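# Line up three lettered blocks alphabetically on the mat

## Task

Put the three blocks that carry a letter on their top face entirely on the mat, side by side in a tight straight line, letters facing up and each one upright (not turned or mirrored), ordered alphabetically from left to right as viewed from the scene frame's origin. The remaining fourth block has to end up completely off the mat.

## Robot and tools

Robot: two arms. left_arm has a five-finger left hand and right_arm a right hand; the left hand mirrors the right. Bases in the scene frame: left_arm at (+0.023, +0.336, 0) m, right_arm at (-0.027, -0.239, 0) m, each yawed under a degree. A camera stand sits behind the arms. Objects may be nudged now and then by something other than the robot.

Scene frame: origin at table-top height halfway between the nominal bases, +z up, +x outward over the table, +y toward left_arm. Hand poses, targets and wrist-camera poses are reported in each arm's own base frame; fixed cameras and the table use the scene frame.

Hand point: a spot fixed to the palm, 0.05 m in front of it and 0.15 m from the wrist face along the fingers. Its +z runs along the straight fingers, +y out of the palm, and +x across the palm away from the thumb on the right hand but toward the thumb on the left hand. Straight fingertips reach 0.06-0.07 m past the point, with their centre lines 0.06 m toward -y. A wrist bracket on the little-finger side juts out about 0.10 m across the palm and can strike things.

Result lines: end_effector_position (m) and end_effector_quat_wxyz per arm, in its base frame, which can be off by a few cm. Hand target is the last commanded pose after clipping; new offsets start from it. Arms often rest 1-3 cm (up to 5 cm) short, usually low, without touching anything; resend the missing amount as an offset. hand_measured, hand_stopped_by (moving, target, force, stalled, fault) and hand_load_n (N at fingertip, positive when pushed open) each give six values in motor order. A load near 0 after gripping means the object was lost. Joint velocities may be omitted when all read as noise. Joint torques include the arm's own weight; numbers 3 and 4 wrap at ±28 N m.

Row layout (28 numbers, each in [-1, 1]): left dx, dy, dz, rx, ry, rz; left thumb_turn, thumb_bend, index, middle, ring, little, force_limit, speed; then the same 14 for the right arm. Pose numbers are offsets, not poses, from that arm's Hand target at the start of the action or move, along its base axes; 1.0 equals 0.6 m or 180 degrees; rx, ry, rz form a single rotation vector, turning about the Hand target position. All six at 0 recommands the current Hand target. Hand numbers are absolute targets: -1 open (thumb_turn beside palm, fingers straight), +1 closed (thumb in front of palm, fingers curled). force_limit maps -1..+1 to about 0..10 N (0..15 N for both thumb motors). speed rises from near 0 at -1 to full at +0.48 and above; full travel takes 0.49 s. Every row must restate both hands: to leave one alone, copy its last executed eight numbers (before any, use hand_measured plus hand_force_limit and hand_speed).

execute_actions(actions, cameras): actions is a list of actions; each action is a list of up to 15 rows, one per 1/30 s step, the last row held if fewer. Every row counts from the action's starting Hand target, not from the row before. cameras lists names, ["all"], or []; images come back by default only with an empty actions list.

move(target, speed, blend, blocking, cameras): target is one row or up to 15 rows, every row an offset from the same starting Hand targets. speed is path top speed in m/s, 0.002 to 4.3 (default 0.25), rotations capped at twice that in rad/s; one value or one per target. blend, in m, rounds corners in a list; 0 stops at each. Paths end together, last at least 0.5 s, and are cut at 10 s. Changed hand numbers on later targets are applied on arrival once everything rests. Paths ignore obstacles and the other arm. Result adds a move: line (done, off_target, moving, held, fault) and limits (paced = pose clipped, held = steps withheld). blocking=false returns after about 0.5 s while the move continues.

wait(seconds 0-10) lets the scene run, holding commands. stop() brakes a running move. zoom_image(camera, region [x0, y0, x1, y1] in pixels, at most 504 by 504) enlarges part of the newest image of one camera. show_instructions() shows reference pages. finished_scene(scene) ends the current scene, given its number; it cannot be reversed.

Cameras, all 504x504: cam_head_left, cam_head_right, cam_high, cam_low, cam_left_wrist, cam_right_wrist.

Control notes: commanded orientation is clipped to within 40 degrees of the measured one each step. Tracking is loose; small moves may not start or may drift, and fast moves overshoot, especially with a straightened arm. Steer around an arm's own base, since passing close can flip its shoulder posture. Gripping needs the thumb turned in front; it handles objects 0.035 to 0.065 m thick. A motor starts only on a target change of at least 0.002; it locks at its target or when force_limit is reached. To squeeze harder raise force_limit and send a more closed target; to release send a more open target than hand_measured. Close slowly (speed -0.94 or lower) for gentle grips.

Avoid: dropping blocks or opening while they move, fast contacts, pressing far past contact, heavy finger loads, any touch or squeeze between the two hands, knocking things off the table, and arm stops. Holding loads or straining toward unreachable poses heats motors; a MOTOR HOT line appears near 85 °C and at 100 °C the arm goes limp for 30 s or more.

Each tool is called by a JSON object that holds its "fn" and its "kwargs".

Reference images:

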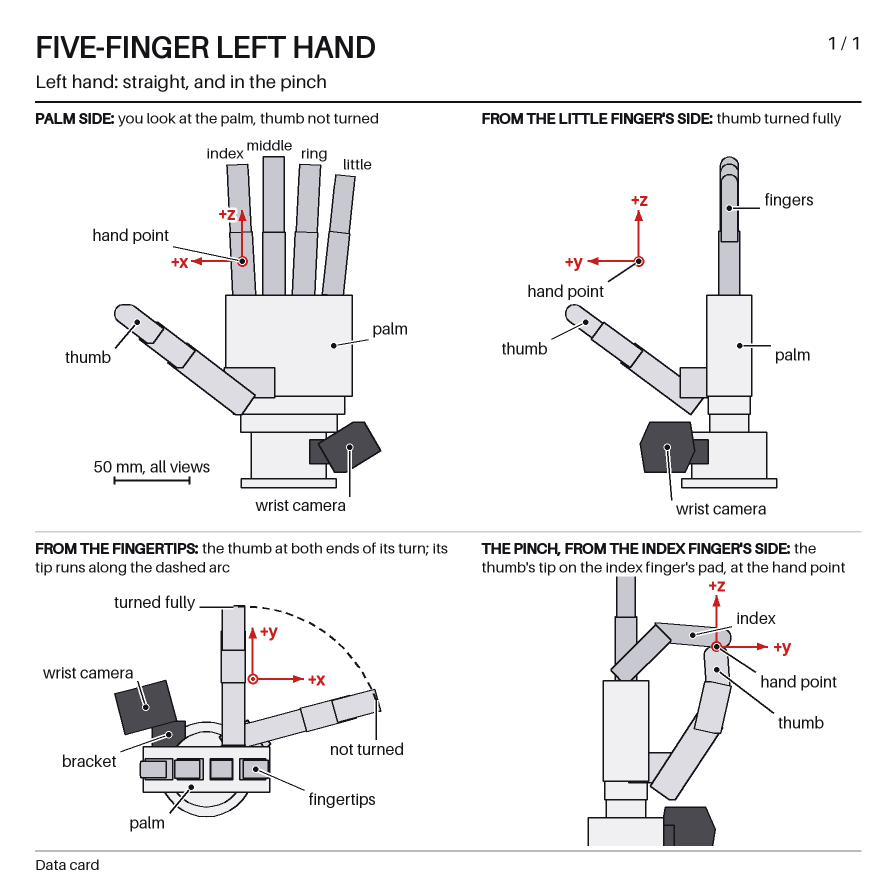

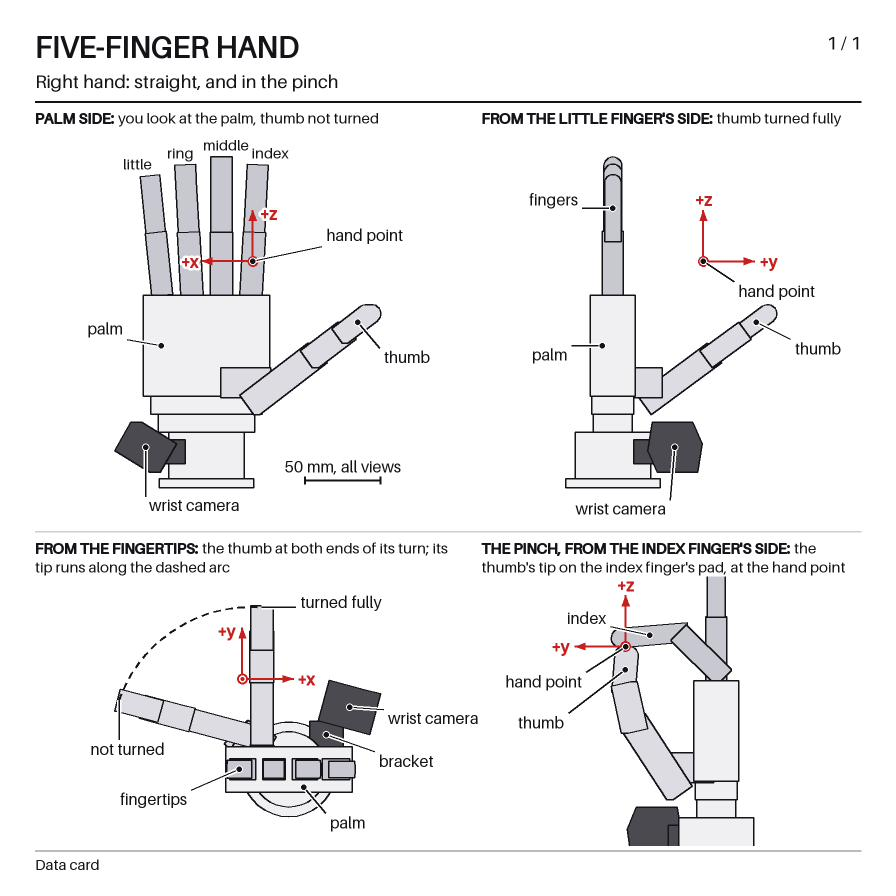

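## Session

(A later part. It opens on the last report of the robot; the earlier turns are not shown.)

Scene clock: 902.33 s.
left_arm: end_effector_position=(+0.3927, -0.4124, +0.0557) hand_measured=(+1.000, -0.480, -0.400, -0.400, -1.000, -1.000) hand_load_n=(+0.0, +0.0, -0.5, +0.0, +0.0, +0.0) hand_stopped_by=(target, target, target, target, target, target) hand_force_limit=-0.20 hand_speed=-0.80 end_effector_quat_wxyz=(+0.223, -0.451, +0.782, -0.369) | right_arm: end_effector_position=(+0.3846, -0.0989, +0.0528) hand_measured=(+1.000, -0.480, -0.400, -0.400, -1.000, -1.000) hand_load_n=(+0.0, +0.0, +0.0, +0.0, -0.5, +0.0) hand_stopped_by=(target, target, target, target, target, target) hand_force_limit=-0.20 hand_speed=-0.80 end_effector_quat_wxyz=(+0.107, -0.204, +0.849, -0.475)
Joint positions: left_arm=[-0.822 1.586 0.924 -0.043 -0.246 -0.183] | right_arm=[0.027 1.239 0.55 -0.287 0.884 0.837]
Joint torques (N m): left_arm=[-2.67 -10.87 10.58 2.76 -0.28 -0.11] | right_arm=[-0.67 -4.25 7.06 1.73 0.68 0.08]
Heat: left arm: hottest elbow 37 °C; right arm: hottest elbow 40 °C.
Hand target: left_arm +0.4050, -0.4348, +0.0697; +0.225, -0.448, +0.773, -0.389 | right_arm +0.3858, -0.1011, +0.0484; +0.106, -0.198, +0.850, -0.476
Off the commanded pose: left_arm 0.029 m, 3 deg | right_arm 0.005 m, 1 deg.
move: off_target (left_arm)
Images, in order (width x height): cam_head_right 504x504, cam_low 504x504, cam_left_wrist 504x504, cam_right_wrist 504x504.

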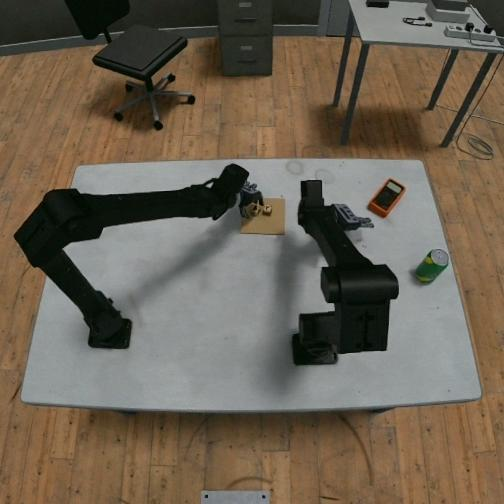

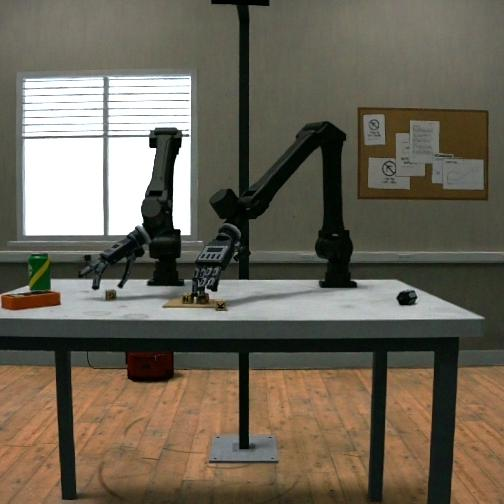

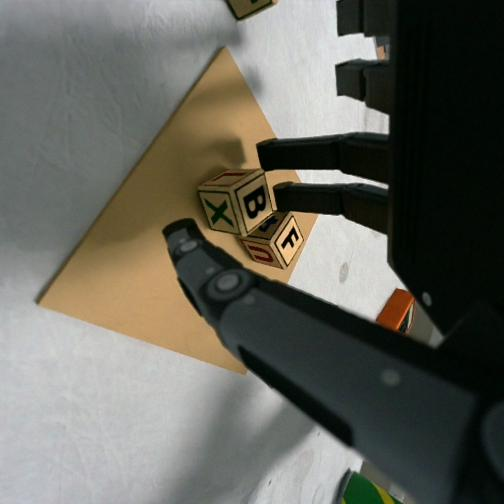

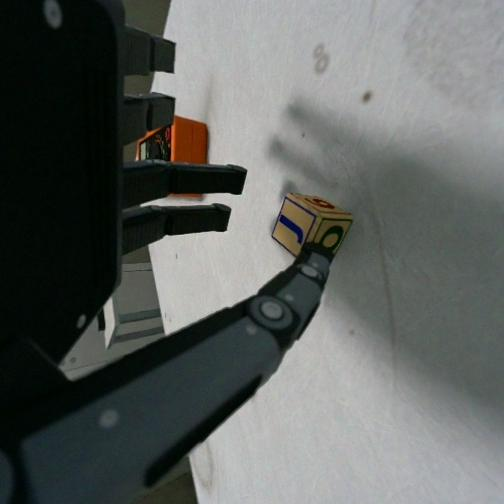

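{"fn": "move", "kwargs": {"target": [[0.015,-0.015,-0.02,0,0,0,1,-0.48,-0.4,-0.4,-1,-1,-0.2,-0.8,0.0,0.0,-0.0365,0,0,0,1,-0.48,-0.4,-0.4,-1,-1,-0.2,-0.8]], "speed": [0.06], "cameras": ["cam_low","cam_right_wrist","cam_left_wrist"]}}

{"fn": "zoom_image", "kwargs": {"camera": "cam_left_wrist", "region": [80, 130, 280, 330]}}

{"fn": "zoom_image", "kwargs": {"camera": "cam_right_wrist", "region": [180, 150, 380, 350]}}

Scene clock: 912.47 s.
left_arm: end_effector_position=(+0.4016, -0.4220, +0.0455) hand_measured=(+1.000, -0.480, -0.400, -0.400, -1.000, -1.000) hand_load_n=(+0.0, +0.0, +0.0, +0.0, +0.0, +0.0) hand_stopped_by=(target, target, target, target, target, target) hand_force_limit=-0.20 hand_speed=-0.80 end_effector_quat_wxyz=(+0.223, -0.451, +0.781, -0.370) | right_arm: end_effector_position=(+0.3850, -0.0989, +0.0309) hand_measured=(+1.000, -0.480, -0.400, -0.400, -1.000, -1.000) hand_load_n=(+0.0, +0.0, +0.0, +0.0, +0.0, +0.0) hand_stopped_by=(target, target, target, target, target, target) hand_force_limit=-0.20 hand_speed=-0.80 end_effector_quat_wxyz=(+0.107, -0.204, +0.849, -0.475)
Joint positions: left_arm=[-0.822 1.634 0.949 -0.019 -0.246 -0.183] | right_arm=[0.027 1.298 0.522 -0.2 0.884 0.839]
Joint torques (N m): left_arm=[-2.55 -11.81 10.62 2.77 -0.25 -0.1] | right_arm=[-0.73 -4.6 6.56 1.73 0.68 0.07]
Heat: left arm: hottest elbow 36 °C; right arm: hottest elbow 40 °C.
Hand target: left_arm +0.4140, -0.4439, +0.0576; +0.225, -0.448, +0.773, -0.389 | right_arm +0.3858, -0.1011, +0.0266; +0.106, -0.198, +0.850, -0.476
Off the commanded pose: left_arm 0.028 m, 2 deg | right_arm 0.005 m, 1 deg.
move: off_target (left_arm)
Images, in order (width x height): cam_low 504x504, cam_left_wrist 504x504, cam_right_wrist 504x504.

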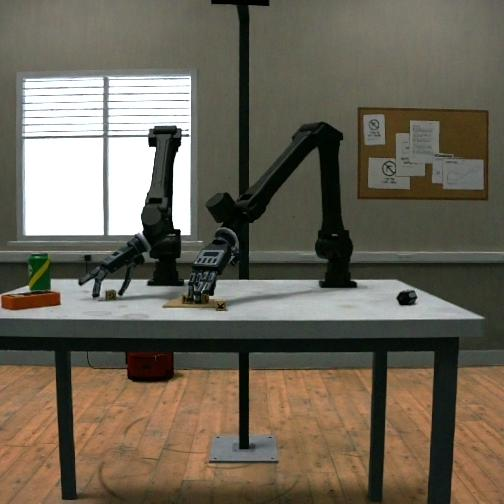

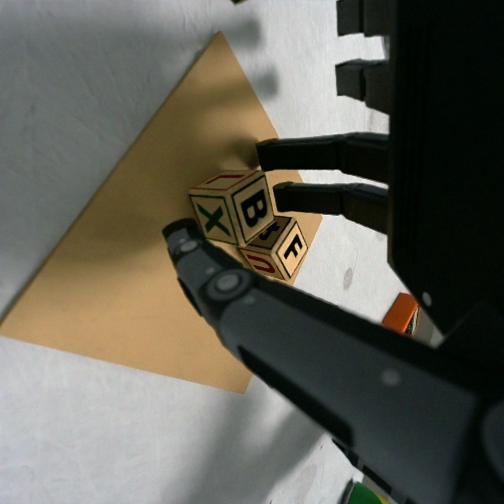

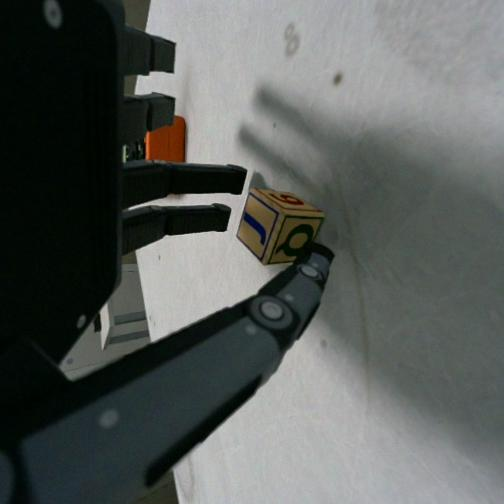

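Scaled by 2.520 from the camera's 504x504 image, which has a finer 720x720 frame.

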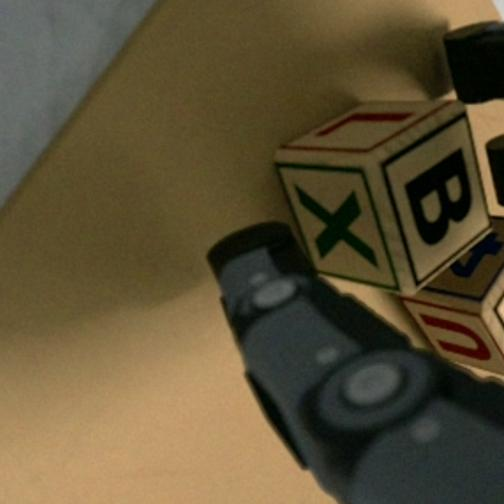

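Scaled by 2.520 from the camera's 504x504 image, which has a finer 720x720 frame.

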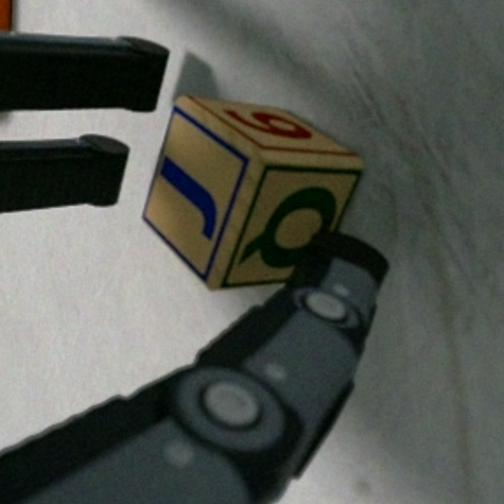

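{"fn": "move", "kwargs": {"target": [[0.002,0.0,0.005,0,0,0,1,-0.48,-0.4,-0.4,-1,-1,-0.2,-0.8,0.002,-0.004,0,0,0,0,1,-0.48,-0.4,-0.4,-1,-1,-0.2,-0.8],[0.002,0.0,0.005,0,0,0,1,-0.48,0.8,0.8,-1,-1,-0.2,-0.9,0.002,-0.004,0,0,0,0,1,-0.48,0.8,0.8,-1,-1,-0.2,-0.9]], "speed": [0.06], "cameras": ["cam_low","cam_right_wrist","cam_left_wrist"]}}

{"fn": "zoom_image", "kwargs": {"camera": "cam_left_wrist", "region": [80, 130, 280, 330]}}

{"fn": "zoom_image", "kwargs": {"camera": "cam_right_wrist", "region": [180, 150, 380, 350]}}

speed must be one number or one for each of the 2 targets, got a list of 1; nothing of the call was run

Scaled by 2.520 from the camera's 504x504 image, which has a finer 720x720 frame.

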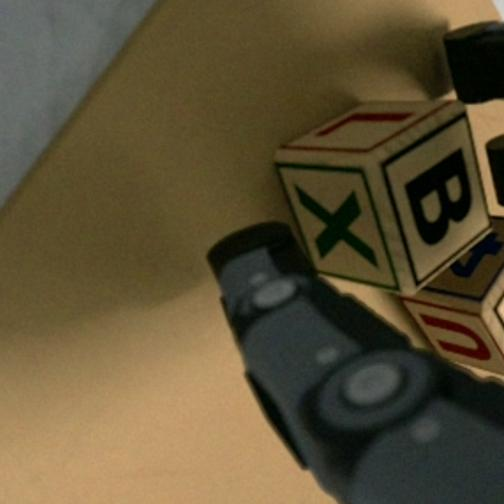

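Scaled by 2.520 from the camera's 504x504 image, which has a finer 720x720 frame.

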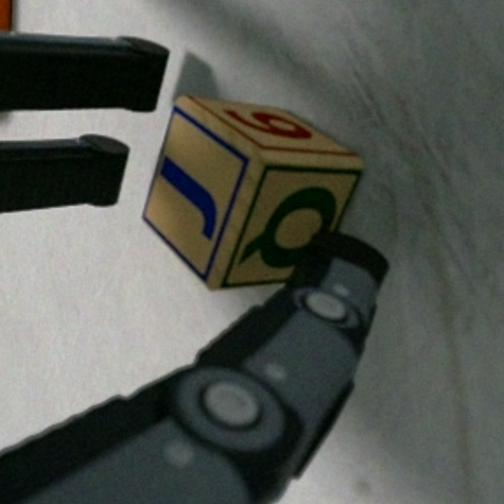

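{"fn": "move", "kwargs": {"target": [[0.016,-0.010,0.006,0,0,0,1,-0.48,-0.4,-0.4,-1,-1,-0.2,-0.8,0.002,-0.004,0,0,0,0,1,-0.48,-0.4,-0.4,-1,-1,-0.2,-0.8],[0.016,-0.010,0.006,0,0,0,1,-0.48,-0.4,-0.4,-1,-1,-0.2,-0.8,0.002,-0.004,0,0,0,0,1,-0.48,0.8,0.8,-1,-1,-0.2,-0.9]], "speed": 0.06, "cameras": ["cam_low","cam_right_wrist","cam_left_wrist"]}}

{"fn": "zoom_image", "kwargs": {"camera": "cam_left_wrist", "region": [80, 130, 280, 330]}}

{"fn": "zoom_image", "kwargs": {"camera": "cam_right_wrist", "region": [180, 150, 380, 350]}}

Scene clock: 928.50 s.
left_arm: end_effector_position=(+0.4116, -0.4329, +0.0525) hand_measured=(+1.000, -0.480, -0.400, -0.400, -1.000, -1.000) hand_load_n=(+0.5, +0.0, +0.0, +0.0, +0.0, +0.0) hand_stopped_by=(target, target, target, target, target, target) hand_force_limit=-0.20 hand_speed=-0.80 end_effector_quat_wxyz=(+0.225, -0.450, +0.777, -0.378) | right_arm: end_effector_position=(+0.3868, -0.0997, +0.0315) hand_measured=(+1.000, -0.482, +0.100, +0.054, -1.000, -1.000) hand_load_n=(-0.5, +6.0, +4.5, +2.5, -0.5, -0.5) hand_stopped_by=(target, target, force, force, target, target) hand_force_limit=-0.20 hand_speed=-0.90 end_effector_quat_wxyz=(+0.110, -0.201, +0.849, -0.476)
Joint positions: left_arm=[-0.822 1.651 0.985 -0.019 -0.245 -0.183] | right_arm=[0.025 1.3 0.522 -0.189 0.884 0.839]
Joint torques (N m): left_arm=[-2.14 -12.1 10.78 2.06 -0.1 -0.06] | right_arm=[-1.03 -4.72 6.74 1.7 0.48 -0.04]
Heat: left arm: hottest elbow 38 °C; right arm: hottest elbow 40 °C.
Hand target: left_arm +0.4235, -0.4498, +0.0613; +0.225, -0.448, +0.773, -0.389 | right_arm +0.3870, -0.1036, +0.0265; +0.106, -0.198, +0.850, -0.476
Off the commanded pose: left_arm 0.022 m, 1 deg | right_arm 0.006 m, 1 deg.
move: off_target (left_arm)
Images, in order (width x height): cam_low 504x504, cam_left_wrist 504x504, cam_right_wrist 504x504.

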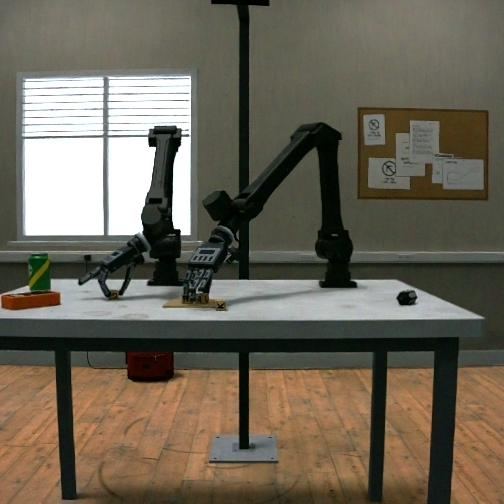

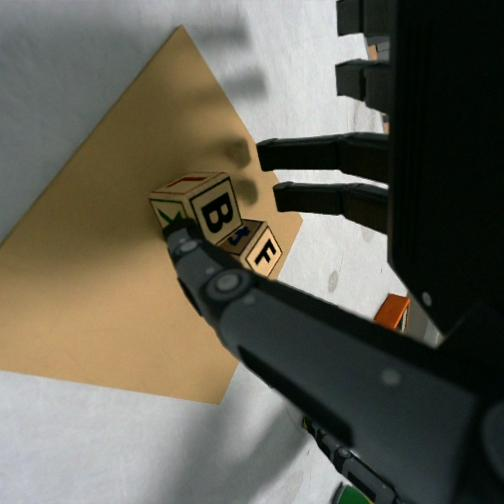

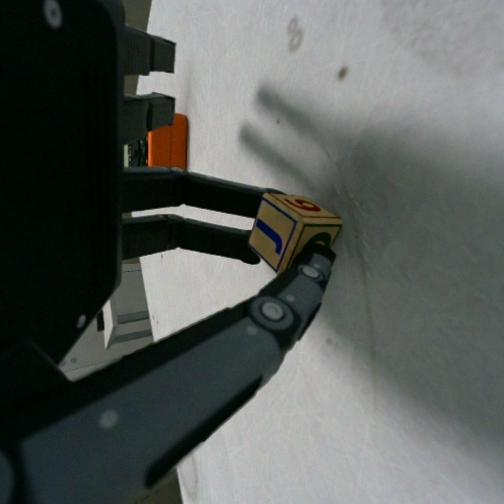

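Scaled by 2.520 from the camera's 504x504 image, which has a finer 720x720 frame.

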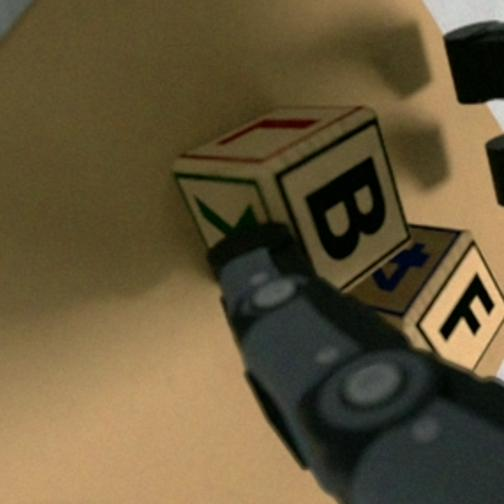

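Scaled by 2.520 from the camera's 504x504 image, which has a finer 720x720 frame.

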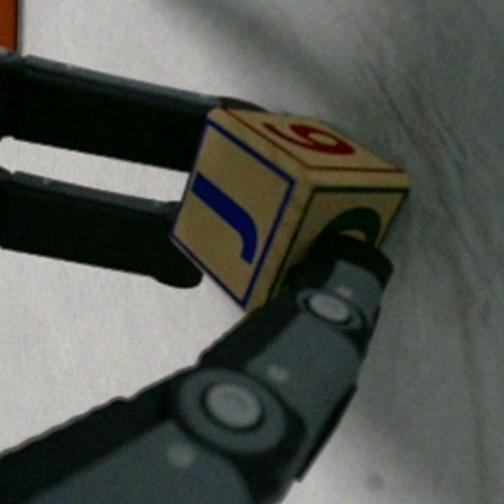

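{"fn": "move", "kwargs": {"target": [[0.0,0.012,-0.0085,0,0,0,1,-0.48,-0.4,-0.4,-1,-1,-0.2,-0.8,0.02,0,0.12,0,0,0,1,-0.48,0.8,0.8,-1,-1,-0.2,-0.9],[0.0,0.012,-0.0085,0,0,0,1,-0.48,-0.4,-0.4,-1,-1,-0.2,-0.8,0.055,0.2,0.16,0,0,0.2844,1,-0.48,0.8,0.8,-1,-1,-0.2,-0.9]], "speed": [0.08,0.2], "cameras": ["cam_low","cam_right_wrist","cam_left_wrist"]}}

{"fn": "zoom_image", "kwargs": {"camera": "cam_left_wrist", "region": [80, 130, 280, 330]}}

Scene clock: 938.83 s.
left_arm: end_effector_position=(+0.4110, -0.4345, +0.0530) hand_measured=(+1.000, -0.480, -0.400, -0.400, -1.000, -1.000) hand_load_n=(+0.0, +0.0, +0.0, +0.0, +0.0, +0.0) hand_stopped_by=(target, target, target, target, target, target) hand_force_limit=-0.20 hand_speed=-0.80 end_effector_quat_wxyz=(+0.222, -0.448, +0.778, -0.380) | right_arm: end_effector_position=(+0.4148, +0.0131, +0.1122) hand_measured=(+1.000, -0.482, +0.100, +0.054, -1.000, -1.000) hand_load_n=(+0.0, +6.5, +4.5, +2.5, +0.0, +0.0) hand_stopped_by=(target, target, force, force, target, target) hand_force_limit=-0.20 hand_speed=-0.90 end_effector_quat_wxyz=(+0.289, -0.546, +0.691, -0.375)
Joint positions: left_arm=[-0.822 1.651 0.985 -0.015 -0.237 -0.183] | right_arm=[0.056 1.028 0.544 -0.123 0.251 0.158]
Joint torques (N m): left_arm=[-1.38 -12.28 9.29 2.81 -0.1 0.01] | right_arm=[0.15 -5.07 9.01 2.43 -0.06 -0.08]
Heat: left arm: hottest elbow 37 °C; right arm: hottest elbow 40 °C.
Hand target: left_arm +0.4235, -0.4427, +0.0562; +0.225, -0.448, +0.773, -0.389 | right_arm +0.4199, +0.0164, +0.1224; +0.301, -0.546, +0.681, -0.383
Off the commanded pose: left_arm 0.015 m, 1 deg | right_arm 0.012 m, 2 deg.
move: off_target (left_arm, right_arm)
Images, in order (width x height): cam_low 504x504, cam_left_wrist 504x504, cam_right_wrist 504x504.

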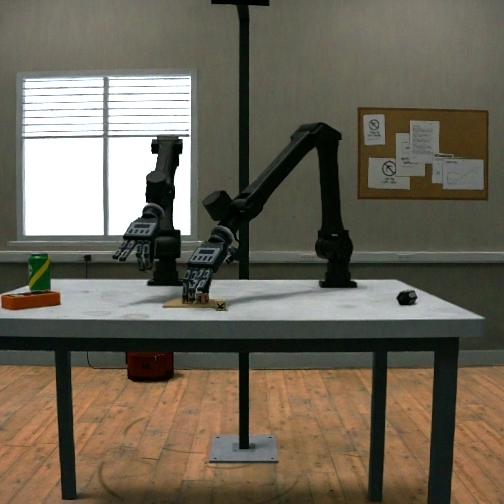

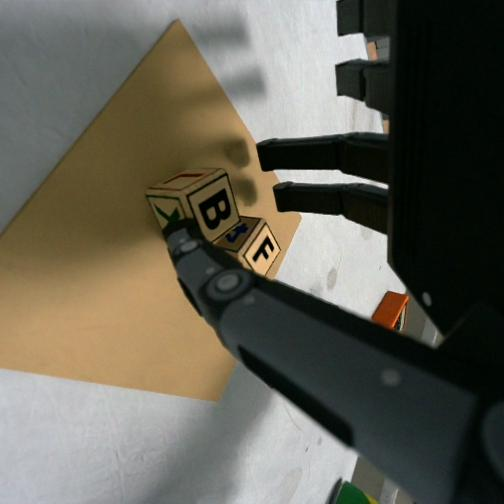

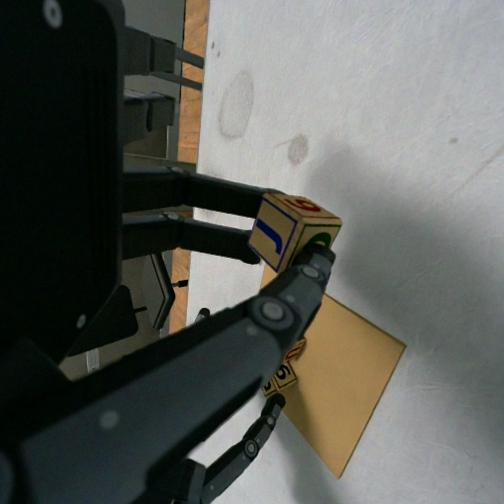

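Scaled by 2.520 from the camera's 504x504 image, which has a finer 720x720 frame.

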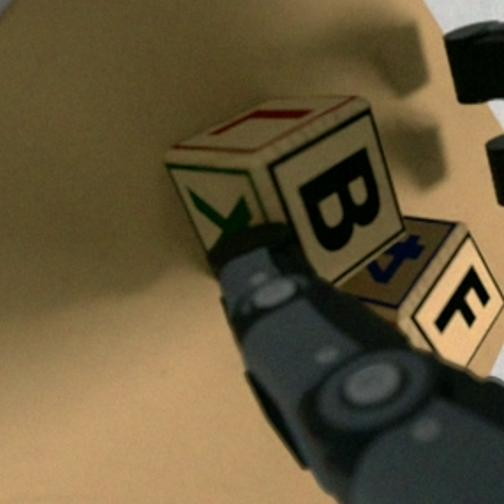

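{"fn": "move", "kwargs": {"target": [-0.006,0.034,-0.0135,0,0,0,1,-0.48,-0.4,-0.4,-1,-1,-0.2,-0.8,0.0,0,0.0,0,0,0,1,-0.48,0.8,0.8,-1,-1,-0.2,-0.9], "speed": 0.08, "cameras": ["cam_low","cam_left_wrist"]}}

{"fn": "zoom_image", "kwargs": {"camera": "cam_left_wrist", "region": [80, 130, 280, 330]}}

Scene clock: 943.33 s.
left_arm: end_effector_position=(+0.4147, -0.4261, +0.0476) hand_measured=(+1.000, -0.480, -0.400, -0.400, -1.000, -1.000) hand_load_n=(+0.0, +0.0, +0.0, +0.0, +0.0, +0.0) hand_stopped_by=(target, target, target, target, target, target) hand_force_limit=-0.20 hand_speed=-0.80 end_effector_quat_wxyz=(+0.221, -0.448, +0.776, -0.386) | right_arm: end_effector_position=(+0.4148, +0.0131, +0.1122) hand_measured=(+1.000, -0.482, +0.100, +0.054, -1.000, -1.000) hand_load_n=(+0.0, +6.5, +4.5, +2.5, +0.0, +0.0) hand_stopped_by=(target, target, force, force, target, target) hand_force_limit=-0.20 hand_speed=-0.90 end_effector_quat_wxyz=(+0.289, -0.546, +0.691, -0.375)
Joint positions: left_arm=[-0.802 1.651 0.96 0.023 -0.218 -0.172] | right_arm=[0.056 1.028 0.544 -0.123 0.251 0.157]
Joint torques (N m): left_arm=[-1.26 -14.15 6.72 2.78 -0.09 0.02] | right_arm=[0.15 -5.19 9.05 2.4 -0.05 -0.11]
Heat: left arm: hottest elbow 37 °C; right arm: hottest elbow 40 °C.
Hand target: left_arm +0.4200, -0.4223, +0.0482; +0.225, -0.448, +0.773, -0.389 | right_arm +0.4199, +0.0164, +0.1224; +0.301, -0.546, +0.681, -0.383
Off the commanded pose: left_arm 0.006 m, 1 deg | right_arm 0.012 m, 2 deg.
move: off_target (right_arm)
Images, in order (width x height): cam_low 504x504, cam_left_wrist 504x504.

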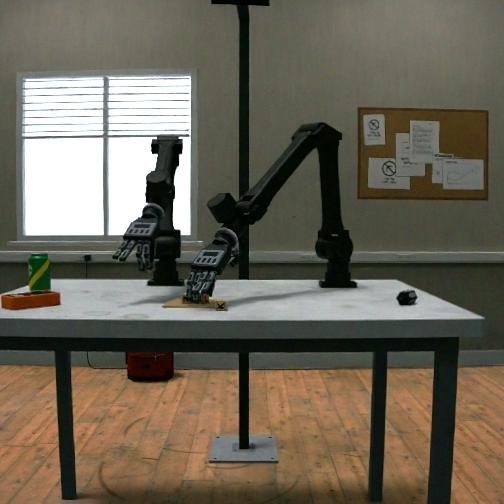

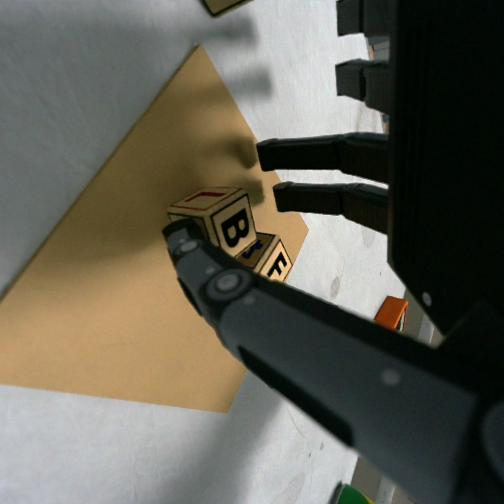

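Scaled by 2.520 from the camera's 504x504 image, which has a finer 720x720 frame.

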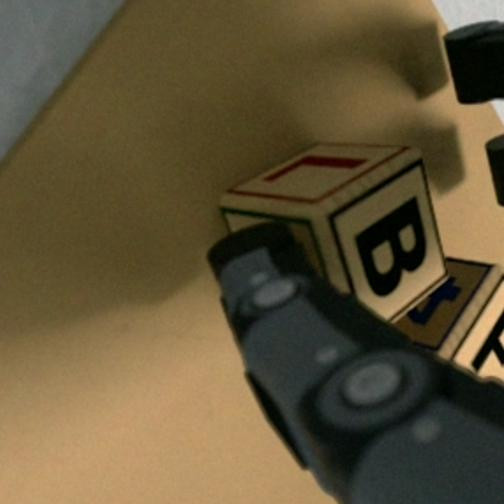

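{"fn": "move", "kwargs": {"target": [0,0,0,0,0,0,1,-0.48,0.8,0.8,-1,-1,-0.2,-0.9,0.0,0,0.0,0,0,0,1,-0.48,0.8,0.8,-1,-1,-0.2,-0.9], "speed": 0.08, "cameras": ["cam_low","cam_left_wrist","cam_head_right"]}}

{"fn": "zoom_image", "kwargs": {"camera": "cam_left_wrist", "region": [80, 130, 280, 330]}}

{"fn": "zoom_image", "kwargs": {"camera": "cam_head_right", "region": [240, 190, 290, 240]}}

Scene clock: 949.17 s.
left_arm: end_effector_position=(+0.4146, -0.4261, +0.0476) hand_measured=(+1.000, -0.482, +0.082, +0.054, -1.000, -1.000) hand_load_n=(-2.5, +8.5, +6.0, +4.5, +0.0, +0.0) hand_stopped_by=(target, target, force, force, target, target) hand_force_limit=-0.20 hand_speed=-0.90 end_effector_quat_wxyz=(+0.221, -0.447, +0.776, -0.386) | right_arm: end_effector_position=(+0.4148, +0.0131, +0.1122) hand_measured=(+1.000, -0.482, +0.100, +0.054, -1.000, -1.000) hand_load_n=(+0.0, +6.5, +4.5, +2.5, -0.5, +0.0) hand_stopped_by=(target, target, force, force, target, target) hand_force_limit=-0.20 hand_speed=-0.90 end_effector_quat_wxyz=(+0.289, -0.546, +0.691, -0.375)
Joint positions: left_arm=[-0.802 1.651 0.96 0.023 -0.218 -0.171] | right_arm=[0.056 1.028 0.544 -0.123 0.251 0.157]
Joint torques (N m): left_arm=[-1.08 -14.15 6.82 2.82 -0.09 0.04] | right_arm=[0.15 -5.01 9.06 2.41 -0.05 -0.11]
Heat: left arm: hottest elbow 36 °C; right arm: hottest elbow 40 °C.
Hand target: left_arm +0.4199, -0.4223, +0.0482; +0.225, -0.448, +0.773, -0.389 | right_arm +0.4199, +0.0164, +0.1224; +0.301, -0.546, +0.681, -0.383
Off the commanded pose: left_arm 0.007 m, 1 deg | right_arm 0.012 m, 2 deg.
move: off_target (right_arm)
Images, in order (width x height): cam_head_right 504x504, cam_low 504x504, cam_left_wrist 504x504.

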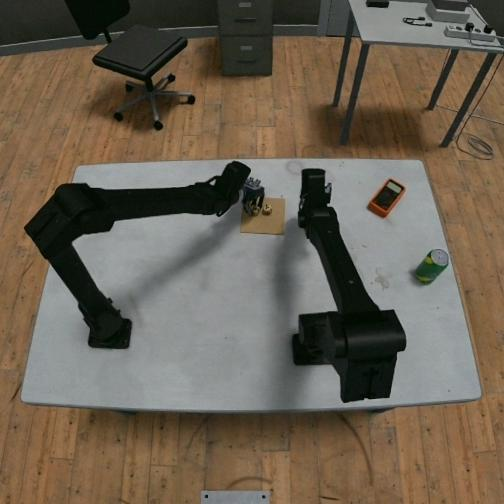

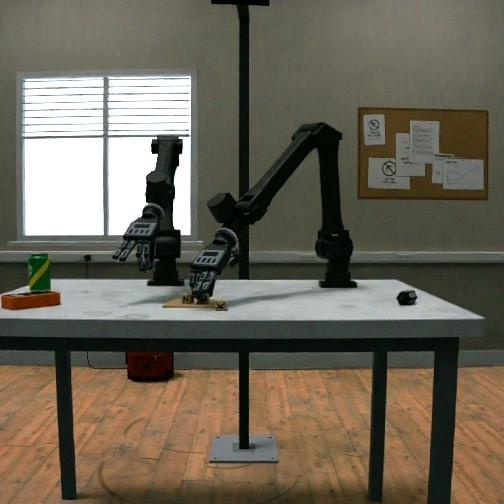

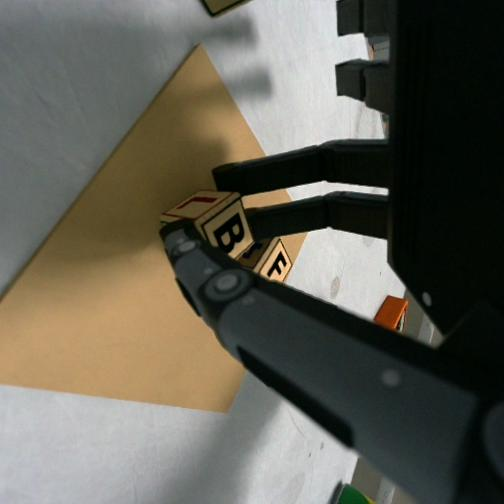

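Scaled by 2.520 from the camera's 504x504 image, which has a finer 720x720 frame.

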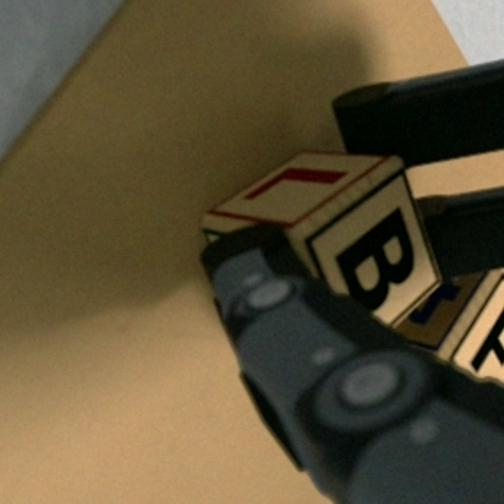

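Scaled by 10.080 from the camera's 504x504 image, which has a finer 720x720 frame.

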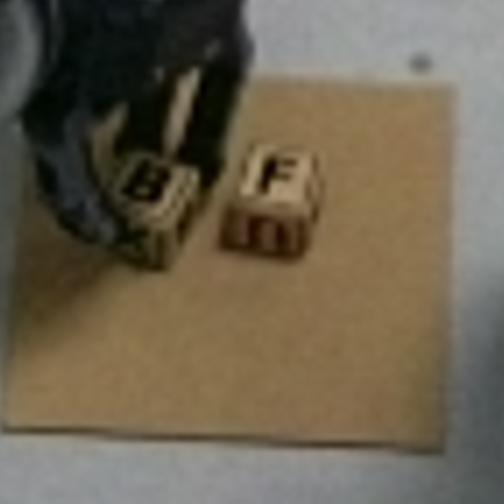

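{"fn": "move", "kwargs": {"target": [[0.01,0,0.06,0,0,0,1,-0.48,0.8,0.8,-1,-1,-0.2,-0.9,0.0,0,0.0,0,0,0,1,-0.48,0.8,0.8,-1,-1,-0.2,-0.9],[0.0268,-0.0495,0.0613,0,0,0.1167,1,-0.48,0.8,0.8,-1,-1,-0.2,-0.9,0.0,0,0.0,0,0,0,1,-0.48,0.8,0.8,-1,-1,-0.2,-0.9],[0.02,-0.0495,0.0163,0,0,0.1167,1,-0.48,0.8,0.8,-1,-1,-0.2,-0.9,0.0,0,0.0,0,0,0,1,-0.48,0.8,0.8,-1,-1,-0.2,-0.9]], "speed": 0.1, "cameras": ["cam_low","cam_left_wrist","cam_head_right"]}}

{"fn": "zoom_image", "kwargs": {"camera": "cam_left_wrist", "region": [130, 130, 330, 330]}}

{"fn": "zoom_image", "kwargs": {"camera": "cam_head_right", "region": [240, 190, 290, 240]}}

{"fn": "zoom_image", "kwargs": {"camera": "cam_low", "region": [160, 280, 220, 320]}}

Scene clock: 963.77 s.
left_arm: end_effector_position=(+0.4314, -0.4394, +0.0600) hand_measured=(+1.000, -0.482, +0.082, +0.054, -1.000, -1.000) hand_load_n=(-2.5, +9.0, +5.5, +4.5, +0.0, +0.0) hand_stopped_by=(target, target, force, force, target, target) hand_force_limit=-0.20 hand_speed=-0.90 end_effector_quat_wxyz=(+0.295, -0.583, +0.680, -0.334) | right_arm: end_effector_position=(+0.4148, +0.0131, +0.1122) hand_measured=(+1.000, -0.482, +0.100, +0.054, -1.000, -1.000) hand_load_n=(+0.0, +6.5, +4.5, +2.5, -0.5, +0.0) hand_stopped_by=(target, target, force, force, target, target) hand_force_limit=-0.20 hand_speed=-0.90 end_effector_quat_wxyz=(+0.289, -0.546, +0.691, -0.375)
Joint positions: left_arm=[-0.889 1.707 1.101 -0.196 -0.574 -0.497] | right_arm=[0.056 1.028 0.544 -0.123 0.251 0.157]
Joint torques (N m): left_arm=[-2.84 -13.39 8.46 2.55 -0.48 -0.11] | right_arm=[0.03 -5.13 9.07 2.36 -0.04 -0.12]
Heat: left arm: hottest elbow 36 °C; right arm: hottest elbow 41 °C.
Hand target: left_arm +0.4319, -0.4520, +0.0579; +0.292, -0.581, +0.678, -0.342 | right_arm +0.4199, +0.0164, +0.1224; +0.301, -0.546, +0.681, -0.383
Off the commanded pose: left_arm 0.013 m, 1 deg | right_arm 0.012 m, 2 deg.
move: off_target (left_arm, right_arm)
Images, in order (width x height): cam_head_right 504x504, cam_low 504x504, cam_left_wrist 504x504.

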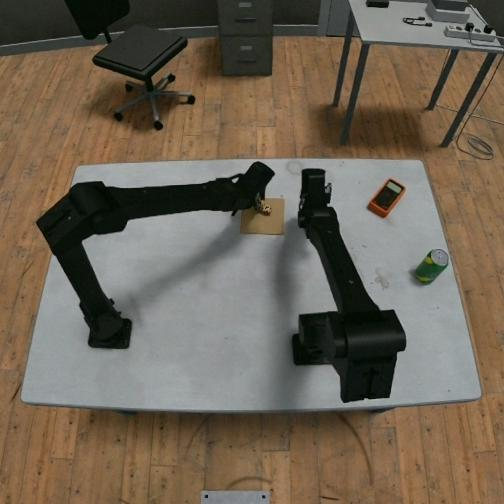

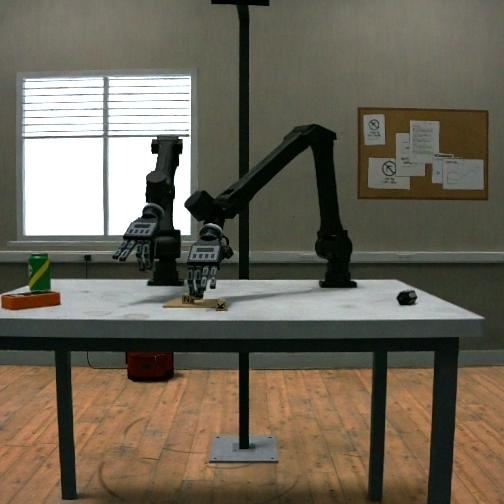

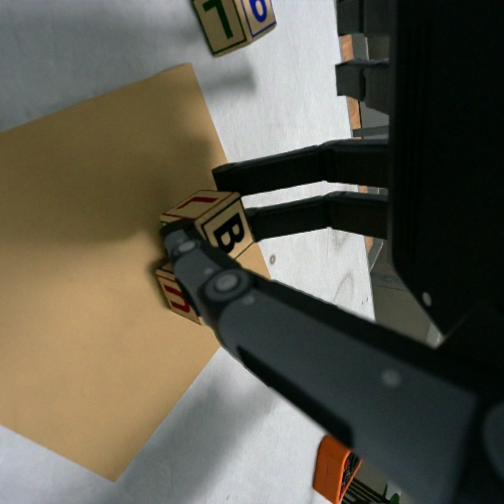

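Scaled by 2.520 from the camera's 504x504 image, which has a finer 720x720 frame.

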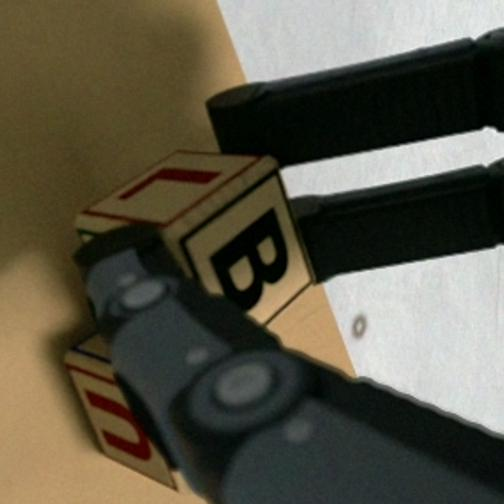

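Scaled by 10.080 from the camera's 504x504 image, which has a finer 720x720 frame.

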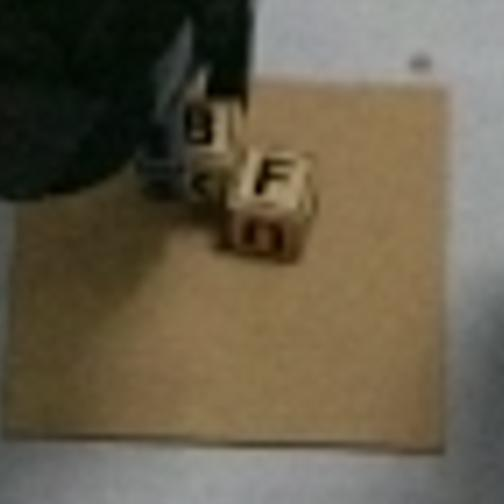

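Scaled by 8.400 from the camera's 504x504 image, which has a finer 720x720 frame.

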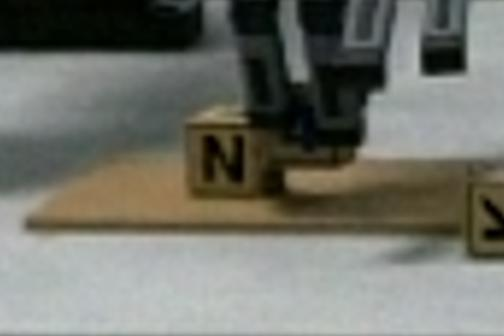

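{"fn": "move", "kwargs": {"target": [[-0.009,0.011,0.004,0,0,0,1,-0.48,0.8,0.8,-1,-1,-0.2,-0.9,0.0,0,0.0,0,0,0,1,-0.48,0.8,0.8,-1,-1,-0.2,-0.9],[-0.011,0.011,-0.021,0,0,0,1,-0.48,0.8,0.8,-1,-1,-0.2,-0.9,0.0,0,0.0,0,0,0,1,-0.48,0.8,0.8,-1,-1,-0.2,-0.9]], "speed": 0.06, "cameras": ["cam_low","cam_head_right"]}}

{"fn": "zoom_image", "kwargs": {"camera": "cam_head_right", "region": [240, 190, 290, 240]}}

{"fn": "zoom_image", "kwargs": {"camera": "cam_low", "region": [160, 280, 220, 320]}}

Scene clock: 973.93 s.
left_arm: end_effector_position=(+0.4310, -0.4403, +0.0575) hand_measured=(+1.000, -0.482, +0.082, +0.054, -1.000, -1.000) hand_load_n=(-3.0, +8.5, +5.5, +4.5, +0.0, +0.0) hand_stopped_by=(target, target, force, force, target, target) hand_force_limit=-0.20 hand_speed=-0.90 end_effector_quat_wxyz=(+0.294, -0.583, +0.675, -0.343) | right_arm: end_effector_position=(+0.4148, +0.0131, +0.1122) hand_measured=(+1.000, -0.482, +0.100, +0.054, -1.000, -1.000) hand_load_n=(+0.0, +6.5, +4.5, +2.5, +0.0, +0.0) hand_stopped_by=(target, target, force, force, target, target) hand_force_limit=-0.20 hand_speed=-0.90 end_effector_quat_wxyz=(+0.289, -0.546, +0.691, -0.375)
Joint positions: left_arm=[-0.891 1.707 1.082 -0.157 -0.576 -0.499] | right_arm=[0.056 1.028 0.544 -0.123 0.251 0.157]
Joint torques (N m): left_arm=[-2.84 -13.45 6.75 2.47 -0.46 -0.11] | right_arm=[0.09 -4.89 9.03 2.37 -0.06 -0.1]
Heat: left arm: hottest elbow 36 °C; right arm: hottest elbow 41 °C.
Hand target: left_arm +0.4253, -0.4454, +0.0453; +0.292, -0.581, +0.678, -0.342 | right_arm +0.4199, +0.0164, +0.1224; +0.301, -0.546, +0.681, -0.383
Off the commanded pose: left_arm 0.014 m, 1 deg | right_arm 0.012 m, 2 deg.
move: off_target (left_arm, right_arm)
Images, in order (width x height): cam_head_right 504x504, cam_low 504x504.

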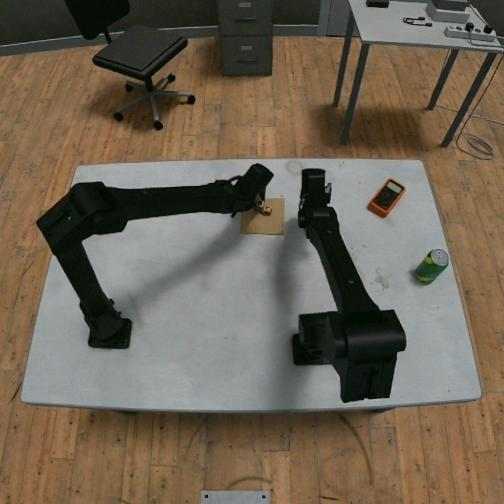

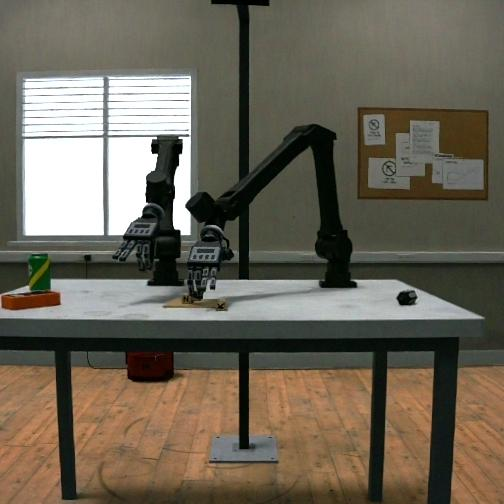

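Scaled by 10.080 from the camera's 504x504 image, which has a finer 720x720 frame.

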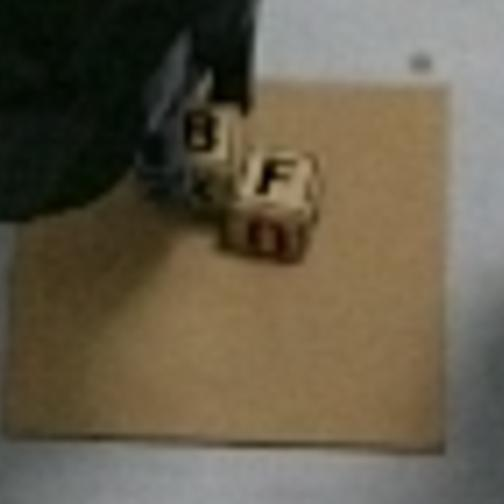

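Scaled by 8.400 from the camera's 504x504 image, which has a finer 720x720 frame.

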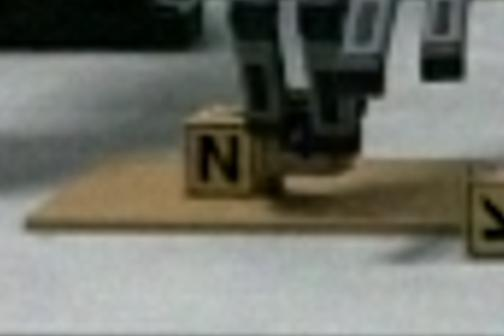

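{"fn": "move", "kwargs": {"target": [[-0.015,0.009,-0.010,0,0,0,1,-0.48,0.8,0.8,-1,-1,-0.2,-0.9,0.0,0,0.0,0,0,0,1,-0.48,0.8,0.8,-1,-1,-0.2,-0.9]], "speed": 0.06, "cameras": ["cam_low","cam_head_right"]}}

{"fn": "zoom_image", "kwargs": {"camera": "cam_head_right", "region": [240, 190, 290, 240]}}

{"fn": "zoom_image", "kwargs": {"camera": "cam_low", "region": [160, 280, 220, 320]}}

Scene clock: 977.67 s.
left_arm: end_effector_position=(+0.4242, -0.4358, +0.0479) hand_measured=(+1.000, -0.482, +0.082, +0.054, -1.000, -1.000) hand_load_n=(-2.5, +7.5, +4.5, +4.0, +0.0, -0.5) hand_stopped_by=(target, target, force, force, target, target) hand_force_limit=-0.20 hand_speed=-0.90 end_effector_quat_wxyz=(+0.296, -0.583, +0.675, -0.342) | right_arm: end_effector_position=(+0.4148, +0.0131, +0.1122) hand_measured=(+1.000, -0.482, +0.100, +0.054, -1.000, -1.000) hand_load_n=(+0.0, +6.5, +4.5, +3.0, +0.5, +0.0) hand_stopped_by=(target, target, force, force, target, target) hand_force_limit=-0.20 hand_speed=-0.90 end_effector_quat_wxyz=(+0.289, -0.546, +0.691, -0.375)
Joint positions: left_arm=[-0.897 1.707 1.053 -0.133 -0.584 -0.505] | right_arm=[0.056 1.028 0.544 -0.123 0.251 0.157]
Joint torques (N m): left_arm=[-2.96 -14.21 6.28 2.48 -0.4 -0.11] | right_arm=[0.15 -5.13 9.07 2.4 -0.05 -0.11]
Heat: left arm: hottest elbow 36 °C; right arm: hottest elbow 41 °C.
Hand target: left_arm +0.4163, -0.4400, +0.0393; +0.292, -0.581, +0.678, -0.342 | right_arm +0.4199, +0.0164, +0.1224; +0.301, -0.546, +0.681, -0.383
Off the commanded pose: left_arm 0.012 m, 1 deg | right_arm 0.012 m, 2 deg.
move: off_target (left_arm, right_arm)
Images, in order (width x height): cam_head_right 504x504, cam_low 504x504.

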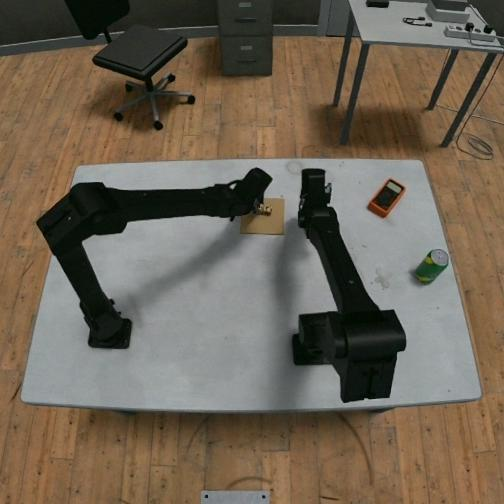

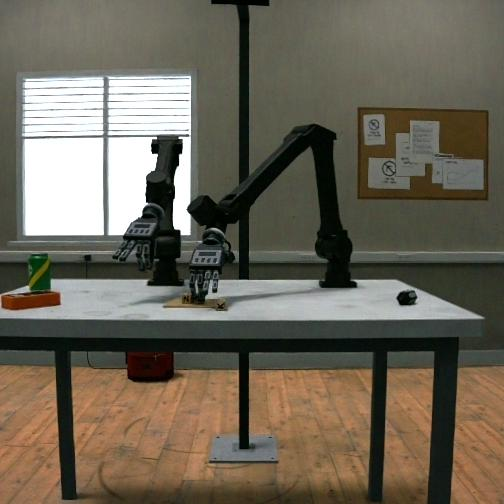

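Scaled by 10.080 from the camera's 504x504 image, which has a finer 720x720 frame.

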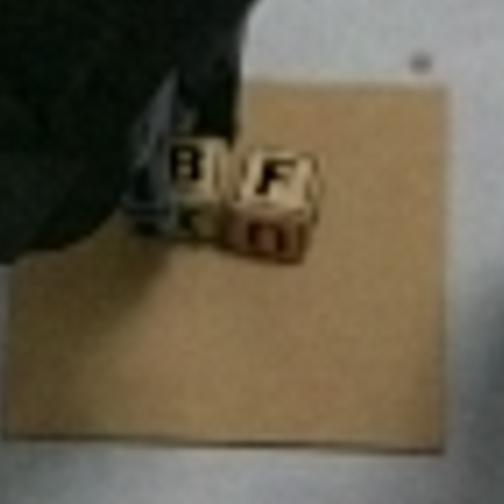

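Scaled by 8.400 from the camera's 504x504 image, which has a finer 720x720 frame.

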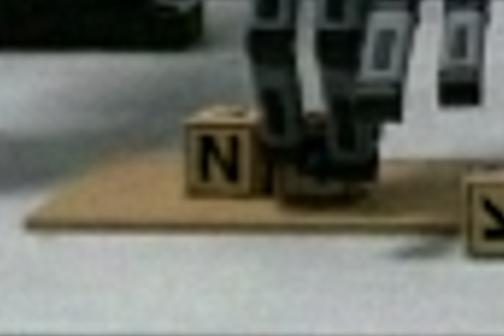

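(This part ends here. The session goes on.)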